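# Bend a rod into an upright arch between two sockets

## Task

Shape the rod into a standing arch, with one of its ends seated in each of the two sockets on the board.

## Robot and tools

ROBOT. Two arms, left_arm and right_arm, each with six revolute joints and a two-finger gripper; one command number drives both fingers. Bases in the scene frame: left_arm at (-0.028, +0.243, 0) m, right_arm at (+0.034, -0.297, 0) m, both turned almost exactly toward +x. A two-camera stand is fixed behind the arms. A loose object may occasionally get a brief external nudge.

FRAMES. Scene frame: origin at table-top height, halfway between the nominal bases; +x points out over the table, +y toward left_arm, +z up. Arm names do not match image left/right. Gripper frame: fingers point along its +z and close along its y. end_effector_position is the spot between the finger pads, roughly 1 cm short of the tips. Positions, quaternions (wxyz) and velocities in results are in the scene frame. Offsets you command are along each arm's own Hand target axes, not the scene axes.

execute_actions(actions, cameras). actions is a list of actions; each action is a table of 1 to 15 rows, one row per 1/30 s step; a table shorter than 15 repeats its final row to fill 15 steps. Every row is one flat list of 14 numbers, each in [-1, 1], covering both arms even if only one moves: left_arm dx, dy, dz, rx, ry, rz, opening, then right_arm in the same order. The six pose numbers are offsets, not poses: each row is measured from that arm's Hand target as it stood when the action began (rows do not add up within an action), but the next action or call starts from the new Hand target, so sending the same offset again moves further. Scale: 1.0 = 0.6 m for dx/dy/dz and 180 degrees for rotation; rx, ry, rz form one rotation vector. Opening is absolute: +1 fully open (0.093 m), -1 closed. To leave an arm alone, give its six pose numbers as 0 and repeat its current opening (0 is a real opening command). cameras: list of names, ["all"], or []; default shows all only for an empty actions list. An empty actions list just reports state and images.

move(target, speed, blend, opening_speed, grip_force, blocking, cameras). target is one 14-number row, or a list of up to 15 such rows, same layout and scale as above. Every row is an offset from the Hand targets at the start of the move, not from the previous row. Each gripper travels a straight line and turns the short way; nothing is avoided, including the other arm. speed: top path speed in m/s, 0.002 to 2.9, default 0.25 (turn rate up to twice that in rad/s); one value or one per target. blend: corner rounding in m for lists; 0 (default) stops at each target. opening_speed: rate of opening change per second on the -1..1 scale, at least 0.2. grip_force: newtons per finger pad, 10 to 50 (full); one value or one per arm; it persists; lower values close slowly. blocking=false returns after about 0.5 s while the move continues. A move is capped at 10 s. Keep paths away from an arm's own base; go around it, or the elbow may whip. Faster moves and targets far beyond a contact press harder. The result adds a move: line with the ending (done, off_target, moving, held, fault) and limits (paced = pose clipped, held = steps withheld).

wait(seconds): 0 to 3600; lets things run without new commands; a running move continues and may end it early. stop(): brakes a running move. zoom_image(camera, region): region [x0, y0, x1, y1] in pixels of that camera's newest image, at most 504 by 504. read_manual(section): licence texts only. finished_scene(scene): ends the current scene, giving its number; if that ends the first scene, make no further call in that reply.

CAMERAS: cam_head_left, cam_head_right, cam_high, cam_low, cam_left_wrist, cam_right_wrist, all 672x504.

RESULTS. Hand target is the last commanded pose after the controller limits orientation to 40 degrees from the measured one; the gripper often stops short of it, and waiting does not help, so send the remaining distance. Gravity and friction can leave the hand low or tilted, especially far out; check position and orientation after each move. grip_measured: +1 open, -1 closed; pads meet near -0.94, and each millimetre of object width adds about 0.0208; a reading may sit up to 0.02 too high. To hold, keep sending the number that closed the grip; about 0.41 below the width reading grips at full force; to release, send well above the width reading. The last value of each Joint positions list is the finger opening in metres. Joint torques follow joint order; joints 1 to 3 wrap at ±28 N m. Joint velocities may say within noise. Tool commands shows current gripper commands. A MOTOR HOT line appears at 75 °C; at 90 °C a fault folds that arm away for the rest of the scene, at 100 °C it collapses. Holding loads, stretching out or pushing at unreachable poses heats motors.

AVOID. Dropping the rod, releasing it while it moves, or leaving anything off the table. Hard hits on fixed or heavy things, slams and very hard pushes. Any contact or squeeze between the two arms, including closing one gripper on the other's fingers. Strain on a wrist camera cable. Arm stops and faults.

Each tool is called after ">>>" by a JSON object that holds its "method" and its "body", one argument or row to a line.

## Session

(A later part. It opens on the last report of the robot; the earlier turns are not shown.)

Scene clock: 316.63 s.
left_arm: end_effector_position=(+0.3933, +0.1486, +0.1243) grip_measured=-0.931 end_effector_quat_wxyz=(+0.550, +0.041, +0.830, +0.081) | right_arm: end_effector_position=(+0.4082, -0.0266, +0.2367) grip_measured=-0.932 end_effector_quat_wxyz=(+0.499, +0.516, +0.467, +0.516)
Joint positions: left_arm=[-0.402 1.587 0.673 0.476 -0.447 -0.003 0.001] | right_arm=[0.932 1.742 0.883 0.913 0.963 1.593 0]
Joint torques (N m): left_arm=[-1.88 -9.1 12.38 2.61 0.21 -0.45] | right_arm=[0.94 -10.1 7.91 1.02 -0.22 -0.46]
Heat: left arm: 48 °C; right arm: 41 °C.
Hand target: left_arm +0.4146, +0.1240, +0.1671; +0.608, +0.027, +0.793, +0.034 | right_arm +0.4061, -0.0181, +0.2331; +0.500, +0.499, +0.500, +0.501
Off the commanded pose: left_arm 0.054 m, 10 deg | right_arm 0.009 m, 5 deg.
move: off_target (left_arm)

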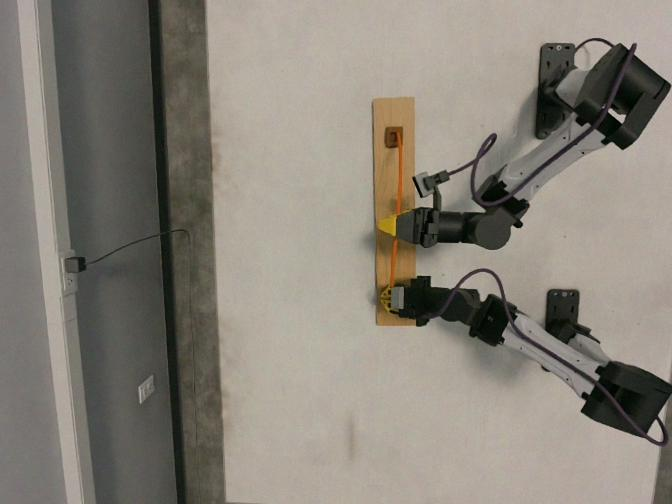

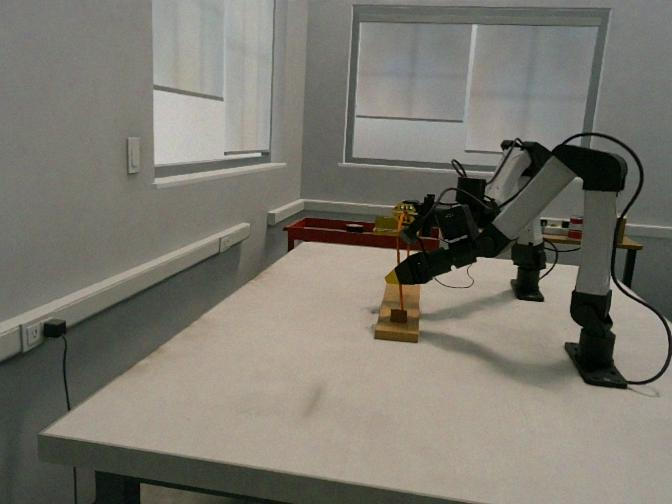

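>>> {"method": "execute_actions", "body": {
  "actions": []
}}

>>> {"method": "zoom_image", "body": {
  "camera": "cam_head_left",
  "region": [260, 280, 330, 340]
}}

>>> {"method": "zoom_image", "body": {
  "camera": "cam_head_right",
  "region": [270, 280, 340, 340]
}}

>>> {"method": "zoom_image", "body": {
  "camera": "cam_high",
  "region": [375, 265, 425, 315]
}}

Scene clock: 323.53 s.
left_arm: end_effector_position=(+0.3932, +0.1487, +0.1242) grip_measured=-0.931 end_effector_quat_wxyz=(+0.549, +0.041, +0.831, +0.082) | right_arm: end_effector_position=(+0.4082, -0.0266, +0.2367) grip_measured=-0.932 end_effector_quat_wxyz=(+0.499, +0.516, +0.467, +0.516)
Joint positions: left_arm=[-0.402 1.587 0.673 0.475 -0.447 -0.003 0.001] | right_arm=[0.932 1.742 0.883 0.913 0.963 1.593 0]
Joint velocities: within noise
Joint torques (N m): left_arm=[-1.88 -9.1 12.45 2.57 0.21 -0.45] | right_arm=[0.94 -10.1 7.9 1.02 -0.23 -0.46]
Heat: left arm: 48 °C; right arm: 41 °C.
Hand target: left_arm +0.4146, +0.1241, +0.1670; +0.608, +0.027, +0.793, +0.034 | right_arm +0.4061, -0.0181, +0.2331; +0.500, +0.499, +0.500, +0.501
Tool commands: left_gripper/opening=-1.0 right_gripper/opening=-1.0
Off the commanded pose: left_arm 0.054 m, 10 deg | right_arm 0.009 m, 5 deg.

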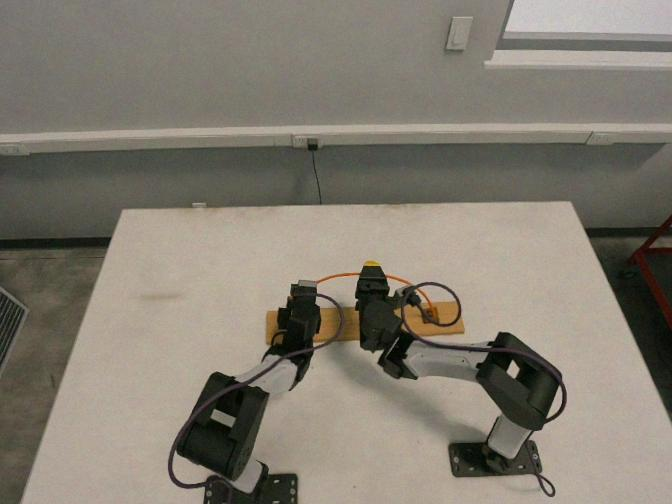

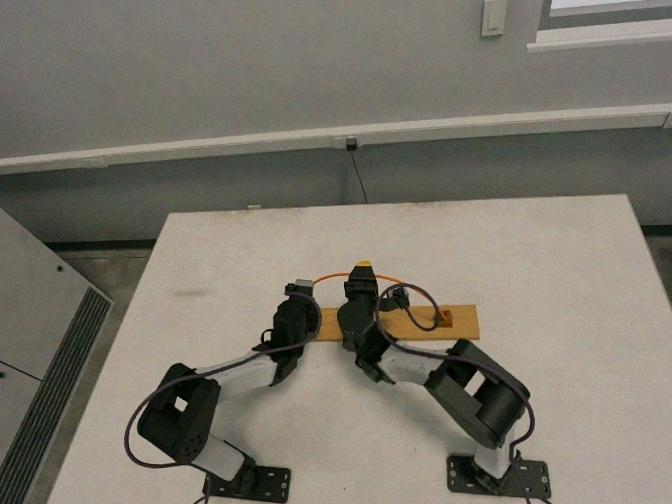

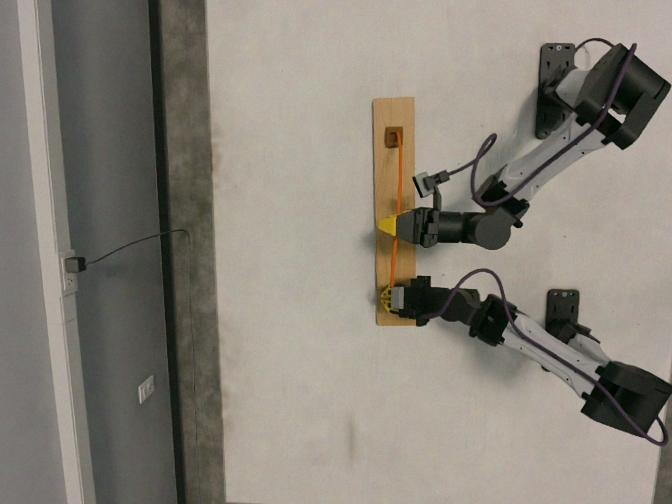

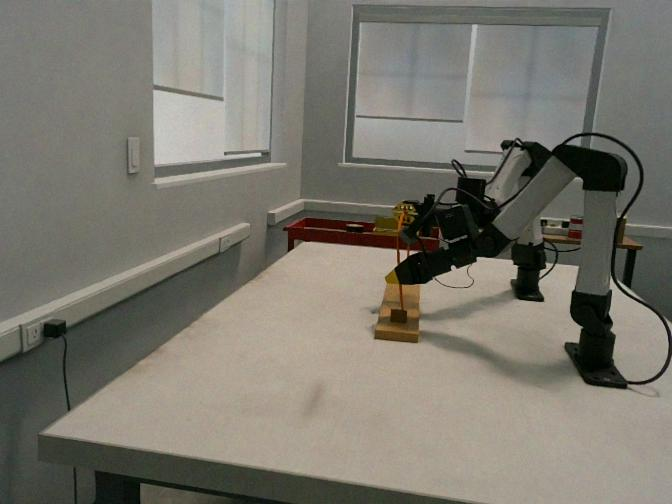

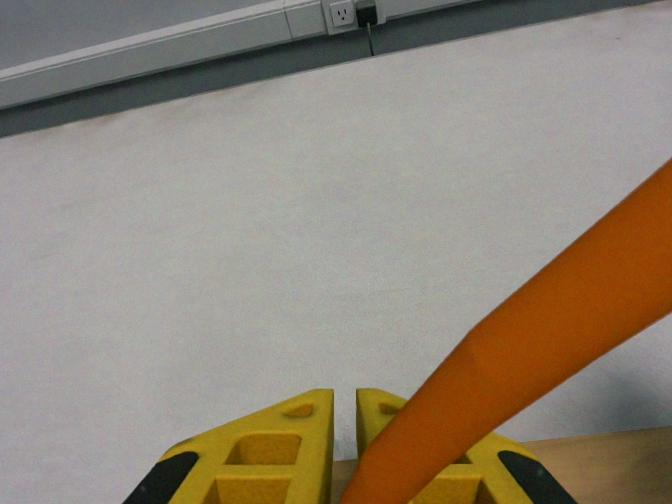

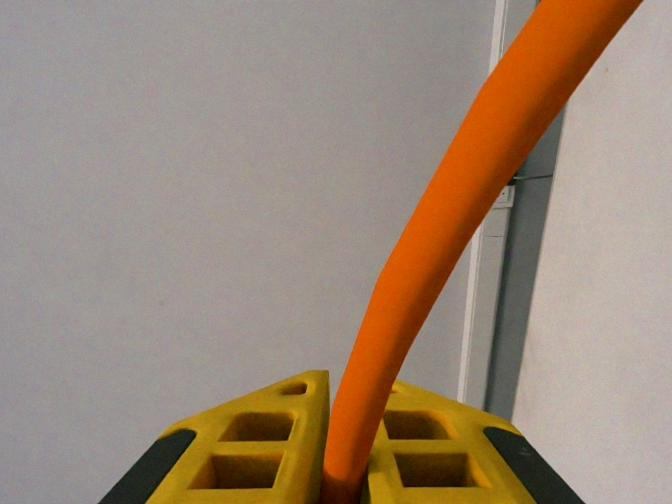

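Scaled by 7.200 from the camera's image (finer frame: 960x720).

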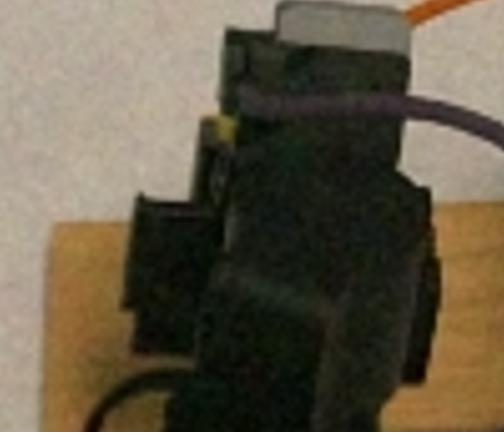

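Scaled by 7.200 from the camera's image (finer frame: 960x720).

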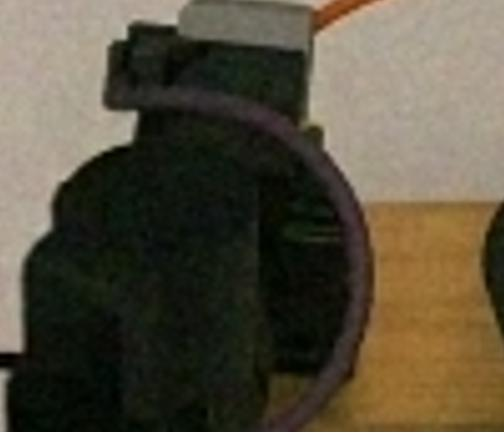

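Scaled by 10.080 from the camera's image (finer frame: 960x720).

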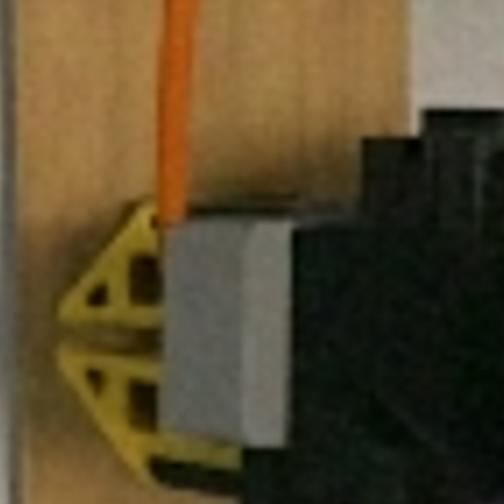

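>>> {"method": "move", "body": {
  "target": [
    [0.0845,0.0367,-0.0118,0,0,0,-1,0,0,0,0,0,0,-1],
    [0.0845,0.0367,-0.0118,0,0,0,0.2,0,0,0,0,0,0,-1],
    [0.0845,0.0367,-0.25,0,0,0,0.2,0,0,0,0,0,0,-1],
    [-0.0272,0.1712,-0.378,0,0,0,0.2,0,0,0,0,0,0,-1]
  ],
  "speed": [0.08,0.1,0.1,0.25],
  "opening_speed": 0.8,
  "cameras": ["cam_high","cam_low"]
}}

>>> {"method": "zoom_image", "body": {
  "camera": "cam_low",
  "region": [340, 190, 480, 350]
}}

>>> {"method": "zoom_image", "body": {
  "camera": "cam_high",
  "region": [360, 110, 430, 320]
}}

Scene clock: 342.37 s.
left_arm: end_effector_position=(+0.1996, +0.2204, +0.2371) grip_measured=+0.199 end_effector_quat_wxyz=(+0.598, +0.027, +0.800, +0.039) | right_arm: end_effector_position=(+0.4070, -0.0215, +0.2267) grip_measured=-0.937 end_effector_quat_wxyz=(+0.504, +0.499, +0.509, +0.488)
Joint positions: left_arm=[-0.407 0.347 0.531 -0.495 -0.408 -0.028 0.055] | right_arm=[0.936 1.731 0.889 0.815 0.94 1.567 0]
Joint torques (N m): left_arm=[0.5 2.06 10.59 1.88 0.06 -0.07] | right_arm=[0.55 -9.28 7.82 1.83 0.09 -0.13]
Heat: left arm: 48 °C; right arm: 41 °C.
Hand target: left_arm +0.1999, +0.2200, +0.2504; +0.608, +0.027, +0.793, +0.035 | right_arm +0.4060, -0.0181, +0.2329; +0.500, +0.499, +0.500, +0.501
Off the commanded pose: left_arm 0.013 m, 1 deg | right_arm 0.007 m, 2 deg.
move: off_target (left_arm); target 2's new opening was sent with left_arm's hand 0.002 m and 4 deg from that target

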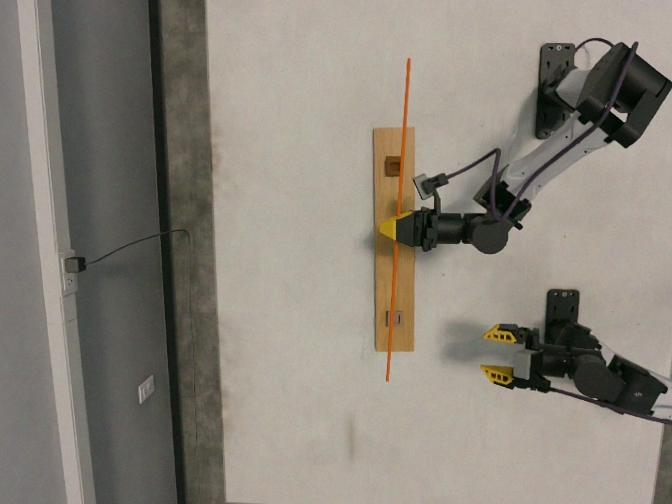

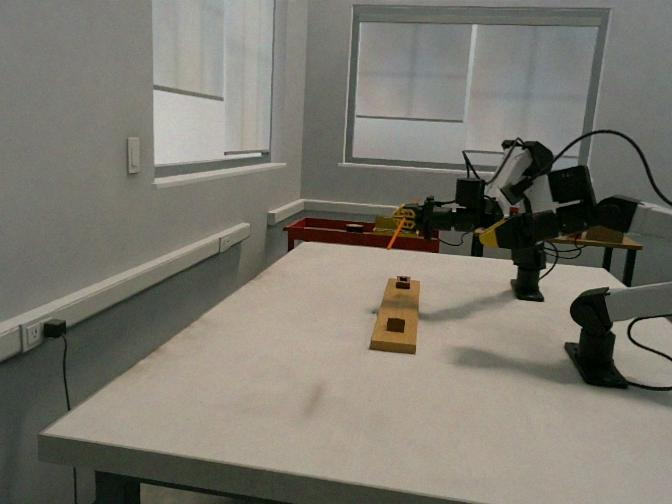

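Scaled by 3.150 from the camera's image (finer frame: 960x720).

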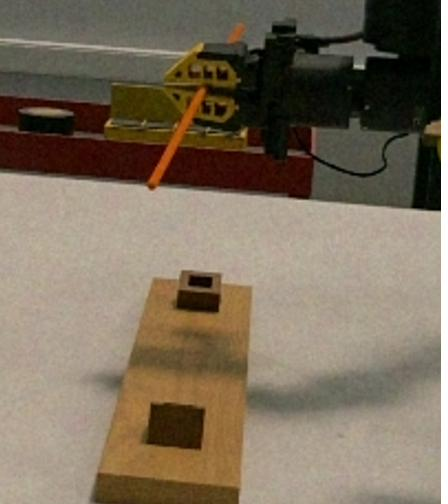

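Scaled by 2.400 from the camera's image (finer frame: 960x720).

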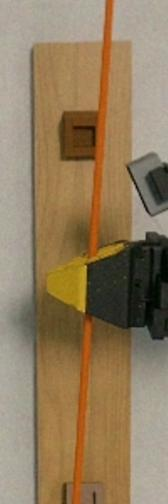

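>>> {"method": "move", "body": {
  "target": [-0.0308,-0.1228,0.1508,-0.108,-0.017,0.460,0.4,0,0,0,0,0,0,-1],
  "speed": 0.25,
  "cameras": ["cam_left_wrist","cam_low"]
}}

>>> {"method": "zoom_image", "body": {
  "camera": "cam_low",
  "region": [350, 180, 470, 300]
}}

Scene clock: 360.07 s.
left_arm: end_effector_position=(+0.2920, +0.1469, +0.2395) grip_measured=+0.399 end_effector_quat_wxyz=(+0.445, +0.452, +0.547, +0.546) | right_arm: end_effector_position=(+0.4070, -0.0215, +0.2267) grip_measured=-0.937 end_effector_quat_wxyz=(+0.504, +0.499, +0.509, +0.488)
Joint positions: left_arm=[-0.705 1.096 0.418 0.667 -0.89 1.569 0.064] | right_arm=[0.936 1.731 0.889 0.815 0.94 1.567 0]
Joint torques (N m): left_arm=[-0.02 -3.23 6.31 1.98 0.04 -0.2] | right_arm=[0.55 -9.29 7.8 1.83 0.1 -0.13]
Heat: left arm: 49 °C; right arm: 41 °C.
Hand target: left_arm +0.2920, +0.1470, +0.2383; +0.448, +0.448, +0.547, +0.547 | right_arm +0.4060, -0.0181, +0.2329; +0.500, +0.499, +0.500, +0.501
Off the commanded pose: left_arm 0.001 m, 1 deg | right_arm 0.007 m, 2 deg.
move: done
Images, in order (width x height): cam_low 672x504, cam_left_wrist 672x504.

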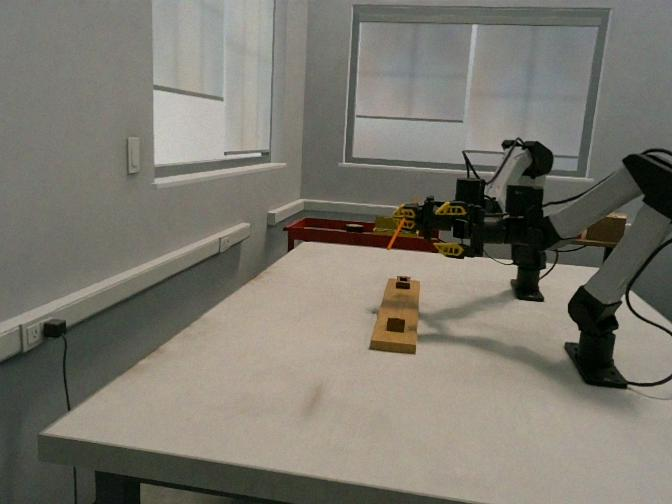

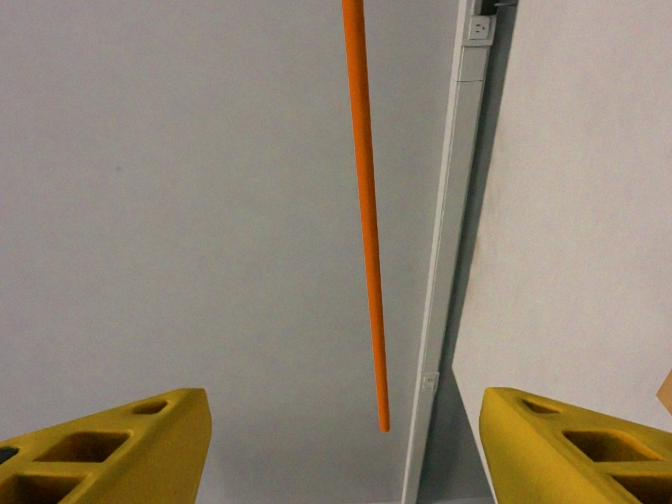

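Scaled by 4.200 from the camera's image (finer frame: 960x720).

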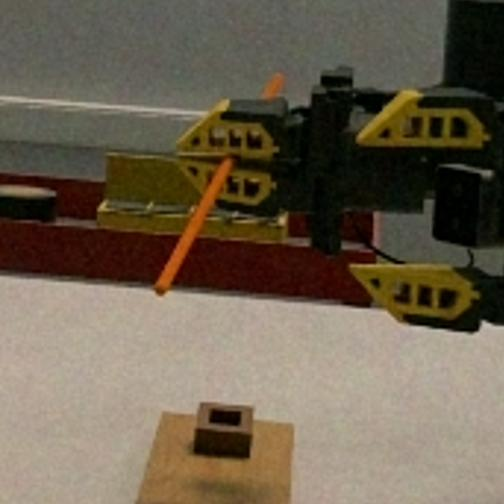

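>>> {"method": "execute_actions", "body": {
  "actions": [],
  "cameras": ["cam_high","cam_left_wrist"]
}}

>>> {"method": "zoom_image", "body": {
  "camera": "cam_high",
  "region": [360, 40, 530, 390]
}}

>>> {"method": "zoom_image", "body": {
  "camera": "cam_left_wrist",
  "region": [320, 380, 420, 480]
}}

>>> {"method": "zoom_image", "body": {
  "camera": "cam_left_wrist",
  "region": [310, 0, 410, 100]
}}

Scene clock: 369.53 s.
left_arm: end_effector_position=(+0.2920, +0.1469, +0.2396) grip_measured=+0.399 end_effector_quat_wxyz=(+0.445, +0.452, +0.547, +0.546) | right_arm: end_effector_position=(+0.4070, -0.0215, +0.2267) grip_measured=-0.937 end_effector_quat_wxyz=(+0.504, +0.499, +0.509, +0.488)
Joint positions: left_arm=[-0.705 1.096 0.418 0.668 -0.89 1.569 0.064] | right_arm=[0.936 1.731 0.889 0.815 0.94 1.567 0]
Joint velocities: within noise
Joint torques (N m): left_arm=[-0.02 -3.22 6.31 1.97 0.04 -0.17] | right_arm=[0.54 -9.29 7.8 1.83 0.09 -0.13]
Heat: left arm: 50 °C; right arm: 41 °C.
Hand target: left_arm +0.2920, +0.1470, +0.2384; +0.448, +0.448, +0.546, +0.547 | right_arm +0.4060, -0.0181, +0.2329; +0.500, +0.499, +0.500, +0.501
Tool commands: left_gripper/opening=+0.4 right_gripper/opening=-1.0
Off the commanded pose: left_arm 0.001 m, 1 deg | right_arm 0.007 m, 2 deg.
Images, in order (width x height): cam_high 672x504, cam_left_wrist 672x504.

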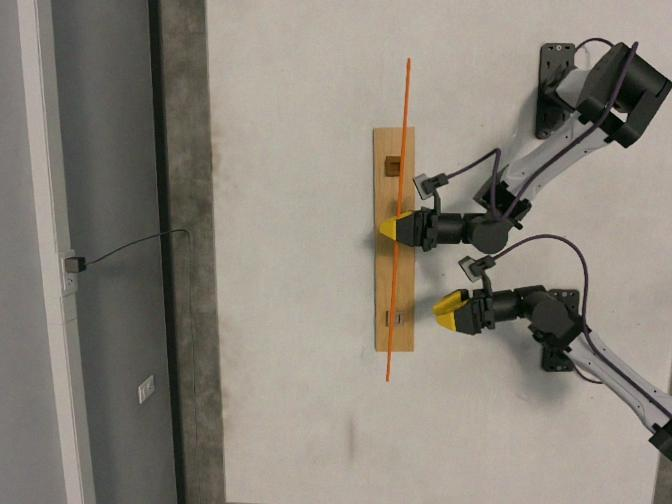

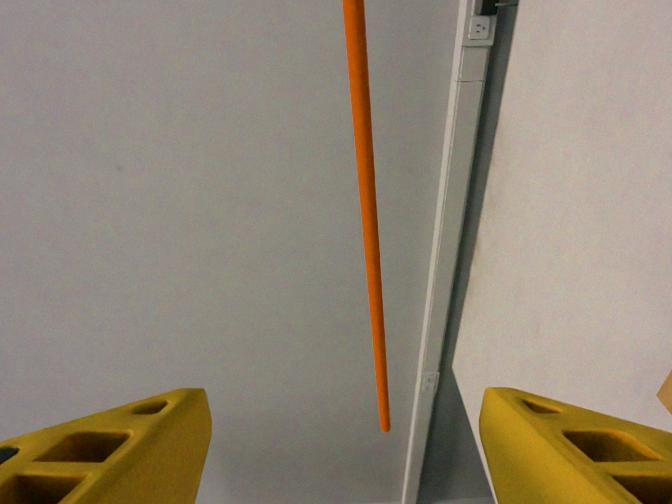

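Scaled by 1.440 from the camera's image (finer frame: 960x720).

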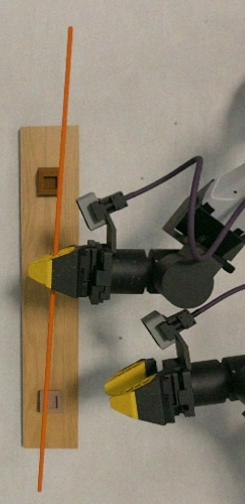

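Scaled by 5.040 from the camera's image (finer frame: 960x720).

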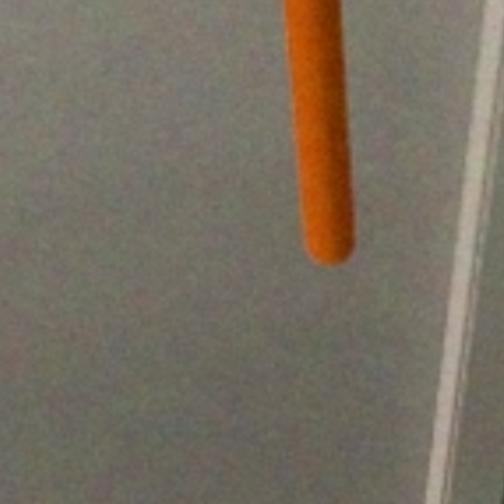

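Scaled by 5.040 from the camera's image (finer frame: 960x720).

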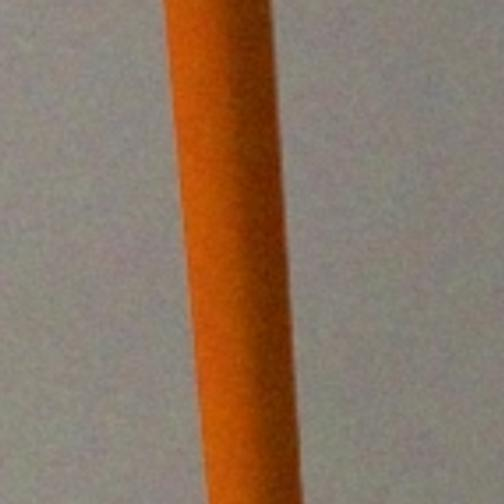

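>>> {"method": "move", "body": {
  "target": [0,0,0,0,0,0,0.6,0,0,0,0,0,0,-1],
  "cameras": ["cam_left_wrist","cam_high"]
}}

Scene clock: 391.87 s.
left_arm: end_effector_position=(+0.2920, +0.1469, +0.2397) grip_measured=+0.598 end_effector_quat_wxyz=(+0.445, +0.451, +0.547, +0.546) | right_arm: end_effector_position=(+0.4070, -0.0215, +0.2267) grip_measured=-0.937 end_effector_quat_wxyz=(+0.504, +0.499, +0.509, +0.488)
Joint positions: left_arm=[-0.705 1.096 0.418 0.668 -0.89 1.57 0.074] | right_arm=[0.936 1.731 0.889 0.815 0.94 1.567 0]
Joint torques (N m): left_arm=[-0.02 -3.19 6.28 1.98 0.04 -0.18] | right_arm=[0.54 -9.29 7.8 1.83 0.1 -0.13]
Heat: left arm: 51 °C; right arm: 41 °C.
Hand target: left_arm +0.2920, +0.1470, +0.2383; +0.448, +0.448, +0.546, +0.547 | right_arm +0.4060, -0.0181, +0.2329; +0.500, +0.499, +0.500, +0.501
Off the commanded pose: left_arm 0.001 m, 0 deg | right_arm 0.007 m, 2 deg.
move: done
Images, in order (width x height): cam_high 672x504, cam_left_wrist 672x504.

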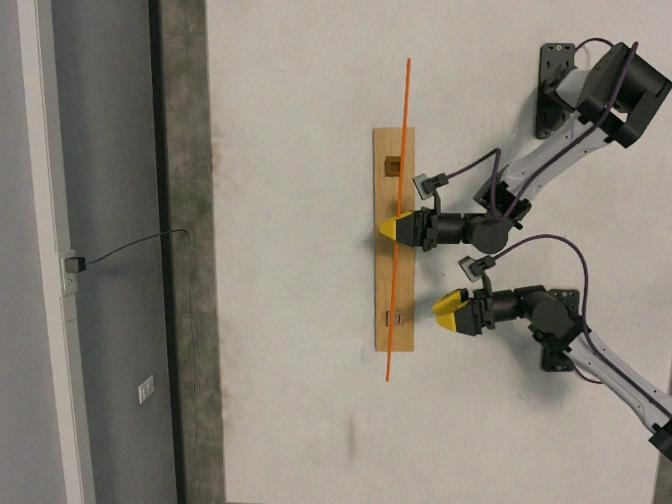

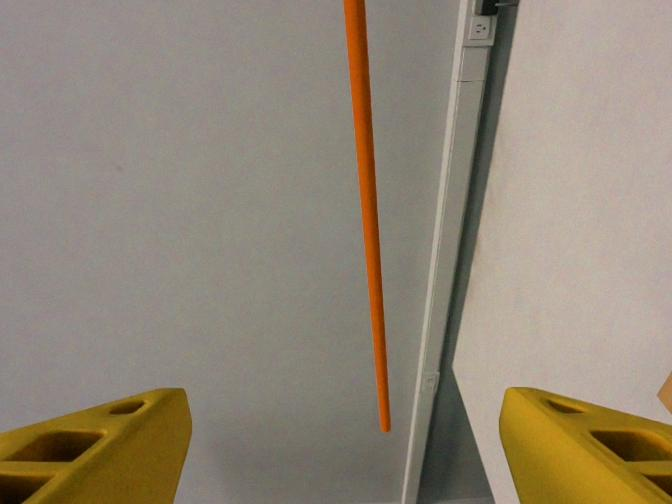

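>>> {"method": "move", "body": {
  "target": [0,-0.02,0.16,0,0,0,0.6,0,0,0,0,0,0,-1],
  "speed": 0.2,
  "cameras": ["cam_high","cam_left_wrist","cam_head_left"]
}}

Scene clock: 406.47 s.
left_arm: end_effector_position=(+0.3789, +0.1687, +0.2123) grip_measured=+0.599 end_effector_quat_wxyz=(+0.429, +0.461, +0.553, +0.545) | right_arm: end_effector_position=(+0.4070, -0.0215, +0.2267) grip_measured=-0.937 end_effector_quat_wxyz=(+0.504, +0.499, +0.509, +0.488)
Joint positions: left_arm=[-0.435 1.466 0.569 0.851 -0.63 1.572 0.074] | right_arm=[0.936 1.731 0.889 0.815 0.94 1.567 0]
Joint torques (N m): left_arm=[0.46 -6.16 9.66 2.09 0.17 -0.19] | right_arm=[0.54 -9.28 7.82 1.83 0.09 -0.13]
Heat: left arm: 51 °C; right arm: 41 °C.
Hand target: left_arm +0.3862, +0.1657, +0.2264; +0.448, +0.448, +0.546, +0.547 | right_arm +0.4060, -0.0181, +0.2329; +0.500, +0.499, +0.500, +0.501
Off the commanded pose: left_arm 0.016 m, 3 deg | right_arm 0.007 m, 2 deg.
move: off_target (left_arm)
Images, in order (width x height): cam_head_left 672x504, cam_high 672x504, cam_left_wrist 672x504.

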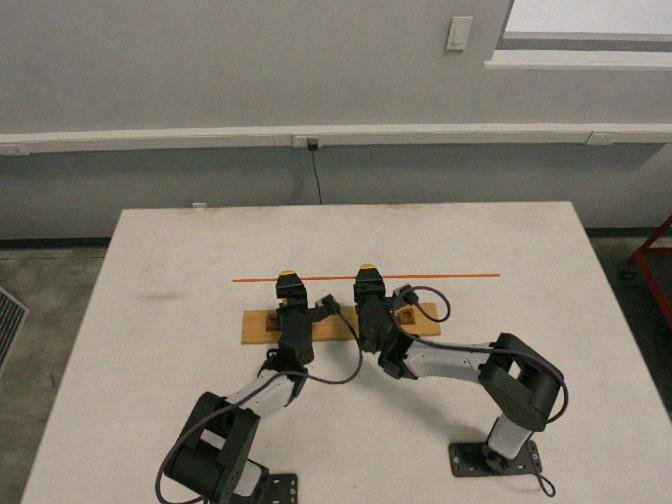

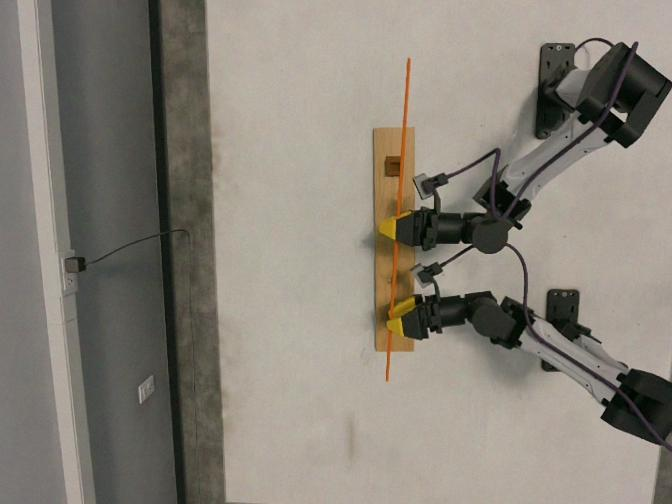

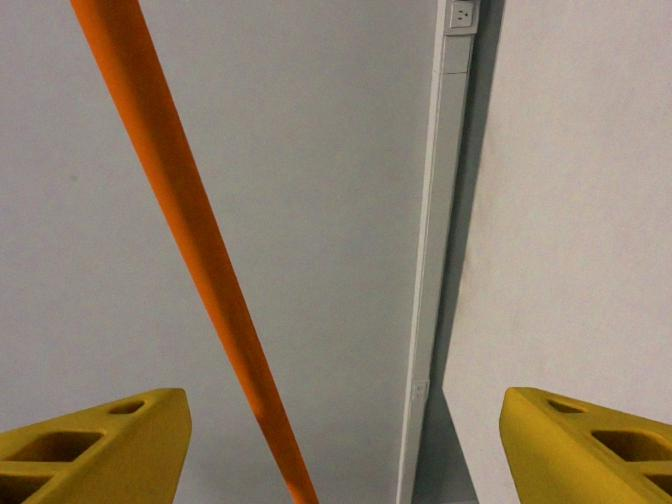

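>>> {"method": "move", "body": {
  "target": [0,0.045,0.01,0.02,0,0,0.6,0,0,0,0,0,0,-1],
  "speed": 0.2,
  "cameras": ["cam_high","cam_left_wrist"]
}}

Scene clock: 415.37 s.
left_arm: end_effector_position=(+0.3881, +0.1689, +0.2333) grip_measured=+0.599 end_effector_quat_wxyz=(+0.409, +0.478, +0.567, +0.532) | right_arm: end_effector_position=(+0.4070, -0.0214, +0.2270) grip_measured=-0.937 end_effector_quat_wxyz=(+0.503, +0.499, +0.508, +0.489)
Joint positions: left_arm=[-0.422 1.409 0.697 0.589 -0.62 1.544 0.074] | right_arm=[0.936 1.731 0.889 0.817 0.94 1.567 0]
Joint torques (N m): left_arm=[0.46 -8.77 10.45 1.82 0.2 -0.35] | right_arm=[0.54 -9.26 7.82 1.82 0.09 -0.13]
Heat: left arm: 51 °C; right arm: 41 °C.
Hand target: left_arm +0.3920, +0.1670, +0.2535; +0.434, +0.462, +0.563, +0.530 | right_arm +0.4060, -0.0181, +0.2329; +0.500, +0.499, +0.500, +0.501
Off the commanded pose: left_arm 0.021 m, 3 deg | right_arm 0.007 m, 2 deg.
move: off_target (left_arm)

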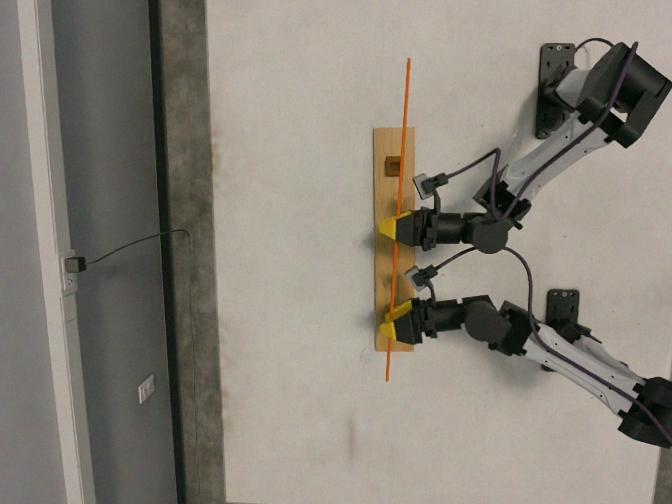

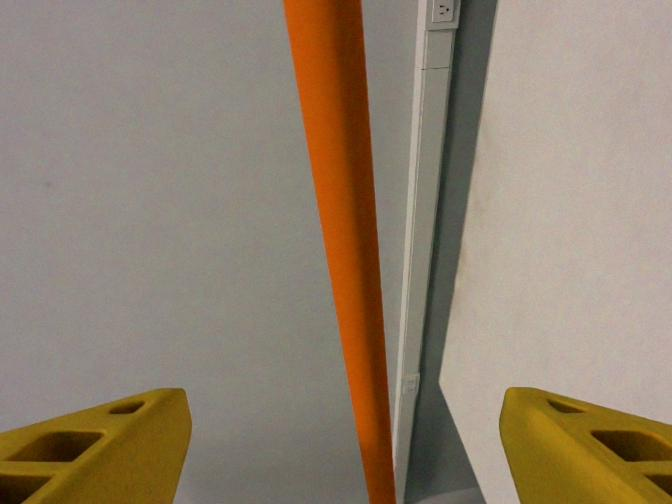

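>>> {"method": "move", "body": {
  "target": [0,0,0,0,0,0,-1,0,0,0,0,0,0,-1],
  "opening_speed": 0.8,
  "cameras": ["cam_high","cam_left_wrist","cam_right_wrist"]
}}

>>> {"method": "zoom_image", "body": {
  "camera": "cam_high",
  "region": [360, 40, 480, 400]
}}

Scene clock: 422.90 s.
left_arm: end_effector_position=(+0.3887, +0.1692, +0.2341) grip_measured=-0.917 end_effector_quat_wxyz=(+0.412, +0.475, +0.569, +0.529) | right_arm: end_effector_position=(+0.4070, -0.0214, +0.2276) grip_measured=-0.937 end_effector_quat_wxyz=(+0.503, +0.499, +0.507, +0.490)
Joint positions: left_arm=[-0.42 1.409 0.7 0.585 -0.618 1.534 0.001] | right_arm=[0.936 1.731 0.889 0.82 0.94 1.567 0]
Joint torques (N m): left_arm=[0.34 -8.79 10.14 1.94 0.19 -0.23] | right_arm=[0.54 -9.35 7.79 1.78 0.09 -0.13]
Heat: left arm: 49 °C; right arm: 41 °C.
Hand target: left_arm +0.3920, +0.1670, +0.2534; +0.434, +0.462, +0.563, +0.529 | right_arm +0.4060, -0.0181, +0.2329; +0.500, +0.499, +0.500, +0.501
Off the commanded pose: left_arm 0.020 m, 3 deg | right_arm 0.006 m, 1 deg.
move: done

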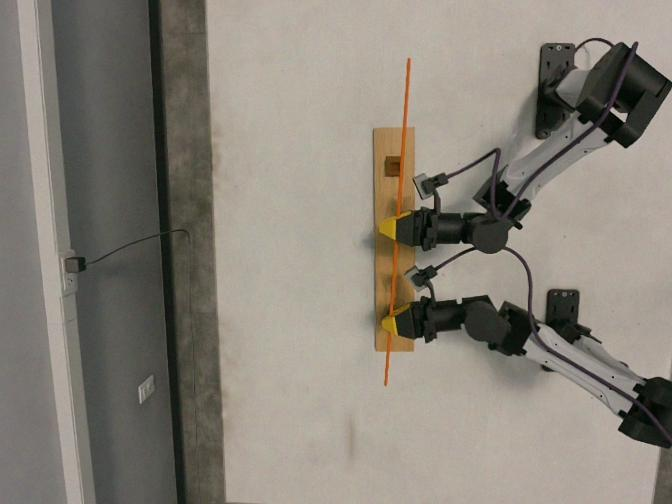

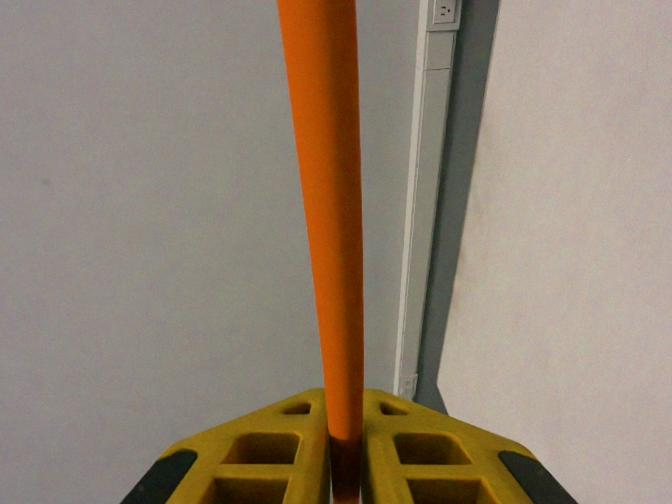

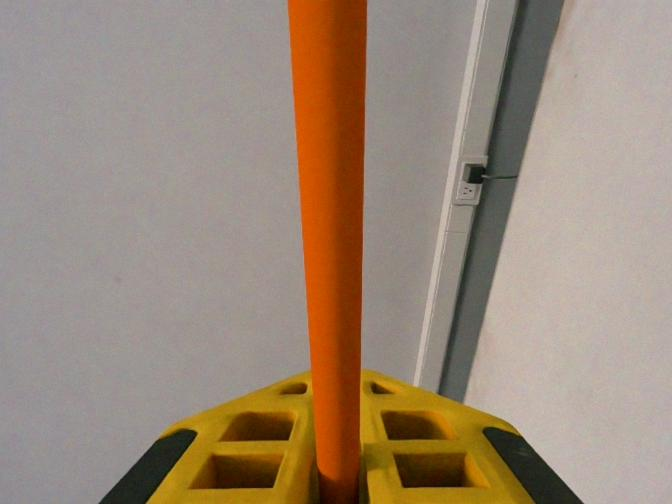

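Scaled by 1.400 from the camera's image (finer frame: 960x720).

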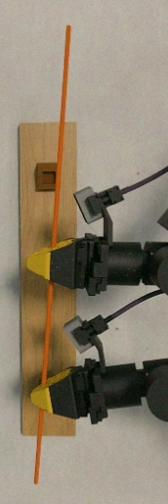

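>>> {"method": "move", "body": {
  "target": [
    [0,0,0,0,0,0,-1,0,0,0,0,0,0,0.3],
    [0,0,0,0,0,0,-1,0,0,-0.217,0,0,0,0.6]
  ],
  "speed": 0.15,
  "cameras": ["cam_high","cam_right_wrist","cam_head_left"]
}}

Scene clock: 439.67 s.
left_arm: end_effector_position=(+0.3889, +0.1676, +0.2331) grip_measured=-0.928 end_effector_quat_wxyz=(+0.413, +0.479, +0.568, +0.527) | right_arm: end_effector_position=(+0.2800, -0.0158, +0.2264) grip_measured=+0.598 end_effector_quat_wxyz=(+0.505, +0.495, +0.509, +0.491)
Joint positions: left_arm=[-0.42 1.409 0.7 0.581 -0.609 1.534 0.001] | right_arm=[1.304 1.545 0.681 0.833 1.302 1.572 0.074]
Joint torques (N m): left_arm=[0.35 -8.77 10.1 1.94 0.11 -0.24] | right_arm=[0.96 -9.07 6.09 1.57 0.23 -0.18]
Heat: left arm: 49 °C; right arm: 41 °C.
Hand target: left_arm +0.3920, +0.1670, +0.2535; +0.434, +0.462, +0.563, +0.530 | right_arm +0.2759, -0.0184, +0.2329; +0.500, +0.499, +0.500, +0.501
Off the commanded pose: left_arm 0.021 m, 3 deg | right_arm 0.008 m, 2 deg.
move: done
Images, in order (width x height): cam_head_left 672x504, cam_high 672x504, cam_right_wrist 672x504.

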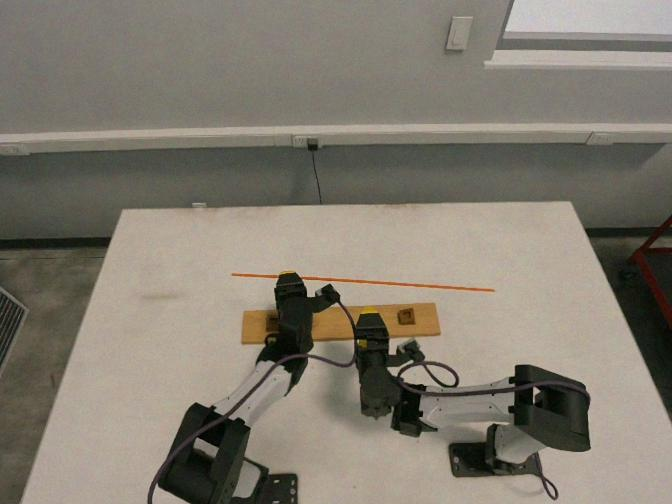

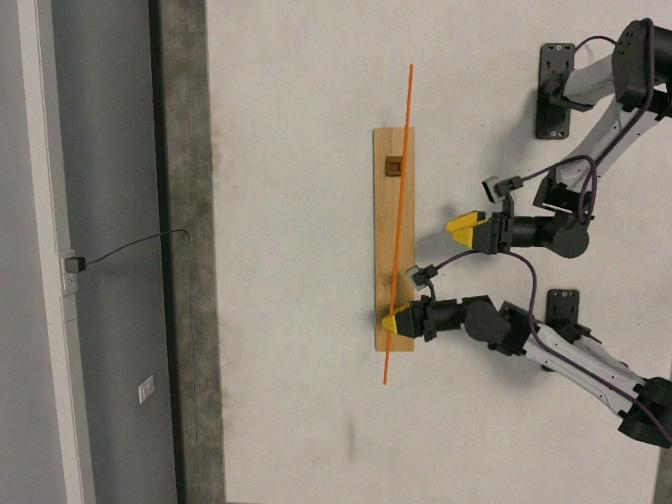

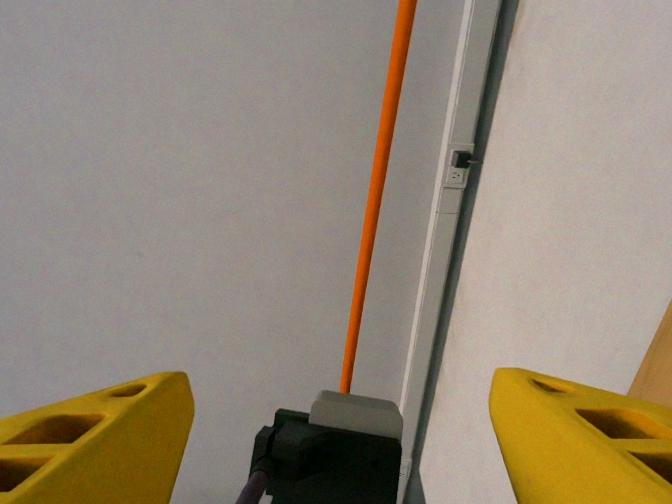

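>>> {"method": "move", "body": {
  "target": [
    [0,0,0,0,0,-0.02,-1,-0.16,0,0.0,0,0,-0.5,0.6],
    [0,0,0,0,0,-0.04,-1,-0.321,0,0.029,0.1305,0,-0.9914,0.6]
  ],
  "speed": 0.5,
  "blend": 0.03,
  "cameras": ["cam_high","cam_right_wrist","cam_head_left"]
}}

Scene clock: 462.23 s.
left_arm: end_effector_position=(+0.3889, +0.1676, +0.2331) grip_measured=-0.928 end_effector_quat_wxyz=(+0.442, +0.447, +0.594, +0.503) | right_arm: end_effector_position=(+0.2922, -0.2117, +0.2362) grip_measured=+0.599 end_effector_quat_wxyz=(+0.432, -0.425, +0.565, -0.560)
Joint positions: left_arm=[-0.42 1.409 0.7 0.581 -0.609 1.422 0.001] | right_arm=[0.939 0.858 0.307 0.553 1.206 -1.56 0.074]
Joint torques (N m): left_arm=[0.35 -8.77 10.1 1.95 0.11 -0.39] | right_arm=[-0.68 -0.25 6.83 1.71 -0.1 -0.14]
Heat: left arm: 50 °C; right arm: 41 °C.
Hand target: left_arm +0.3920, +0.1670, +0.2535; +0.467, +0.426, +0.591, +0.501 | right_arm +0.2936, -0.2109, +0.2328; +0.431, -0.431, +0.560, -0.561
Off the commanded pose: left_arm 0.021 m, 4 deg | right_arm 0.004 m, 1 deg.
move: off_target (left_arm)
Images, in order (width x height): cam_head_left 672x504, cam_high 672x504, cam_right_wrist 672x504.

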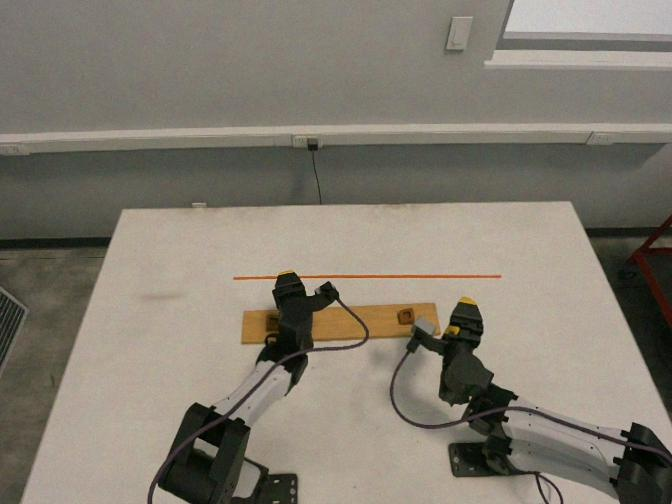

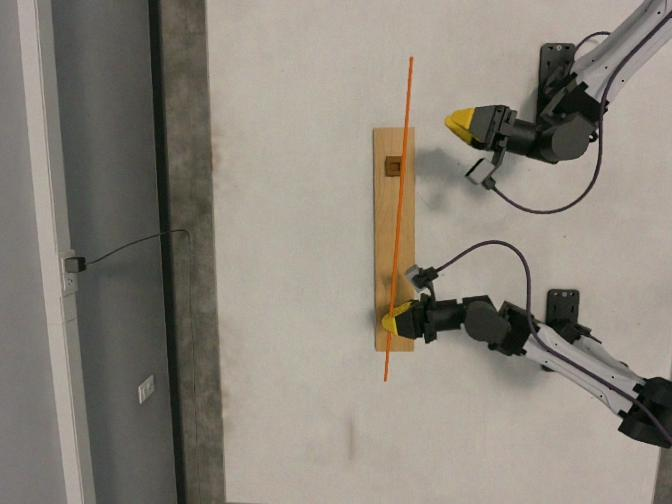

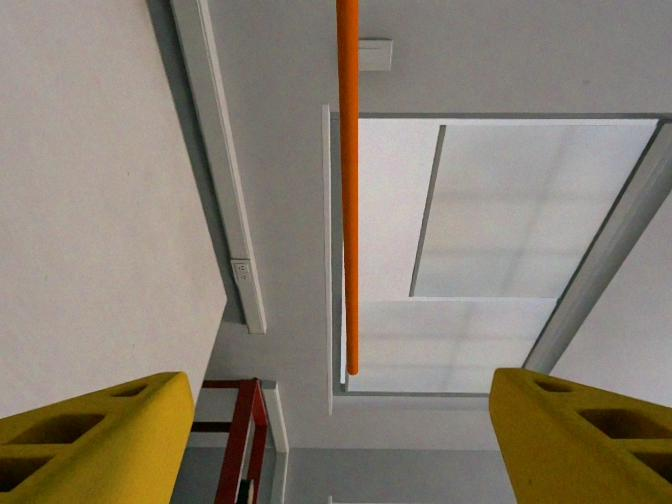

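>>> {"method": "move", "body": {
  "target": [0,0,0,0,0,0,-1,0,-0.025,0.145,0,0,0,0.6],
  "speed": 0.2,
  "cameras": ["cam_high","cam_right_wrist"]
}}

Scene clock: 469.40 s.
left_arm: end_effector_position=(+0.3889, +0.1676, +0.2331) grip_measured=-0.928 end_effector_quat_wxyz=(+0.442, +0.447, +0.594, +0.503) | right_arm: end_effector_position=(+0.3722, -0.2359, +0.2380) grip_measured=+0.599 end_effector_quat_wxyz=(+0.421, -0.436, +0.565, -0.560)
Joint positions: left_arm=[-0.42 1.409 0.7 0.581 -0.609 1.422 0.001] | right_arm=[0.545 1.111 0.433 0.65 0.814 -1.562 0.074]
Joint torques (N m): left_arm=[0.35 -8.77 10.09 1.95 0.11 -0.39] | right_arm=[-0.69 -2.17 10.13 1.93 -0.1 -0.14]
Heat: left arm: 50 °C; right arm: 39 °C.
Hand target: left_arm +0.3920, +0.1670, +0.2535; +0.467, +0.426, +0.591, +0.501 | right_arm +0.3777, -0.2333, +0.2481; +0.431, -0.431, +0.560, -0.561
Off the commanded pose: left_arm 0.021 m, 4 deg | right_arm 0.012 m, 1 deg.
move: off_target (right_arm)

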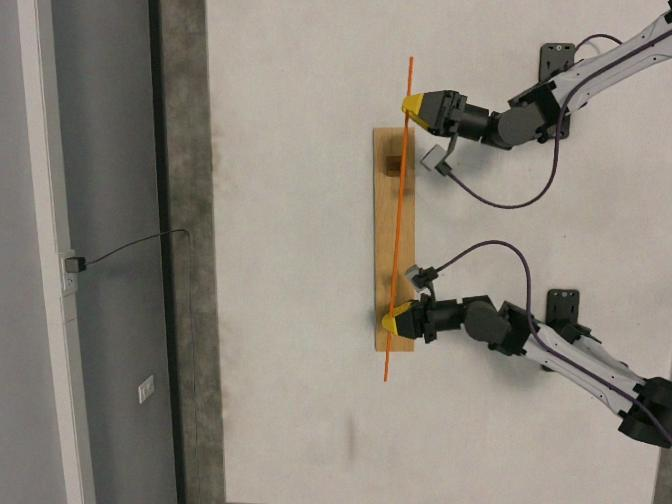

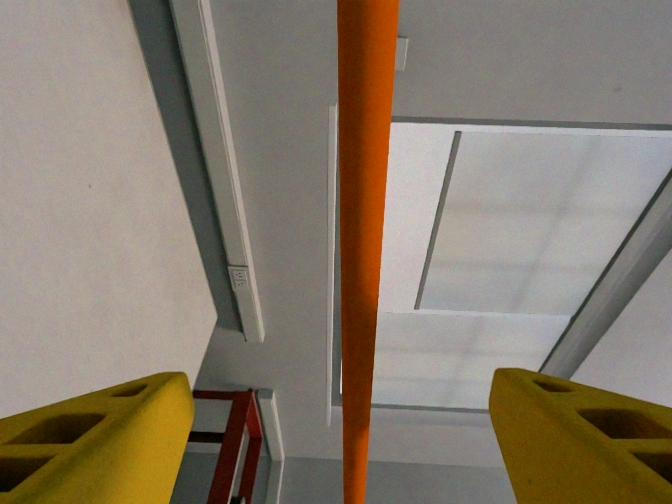

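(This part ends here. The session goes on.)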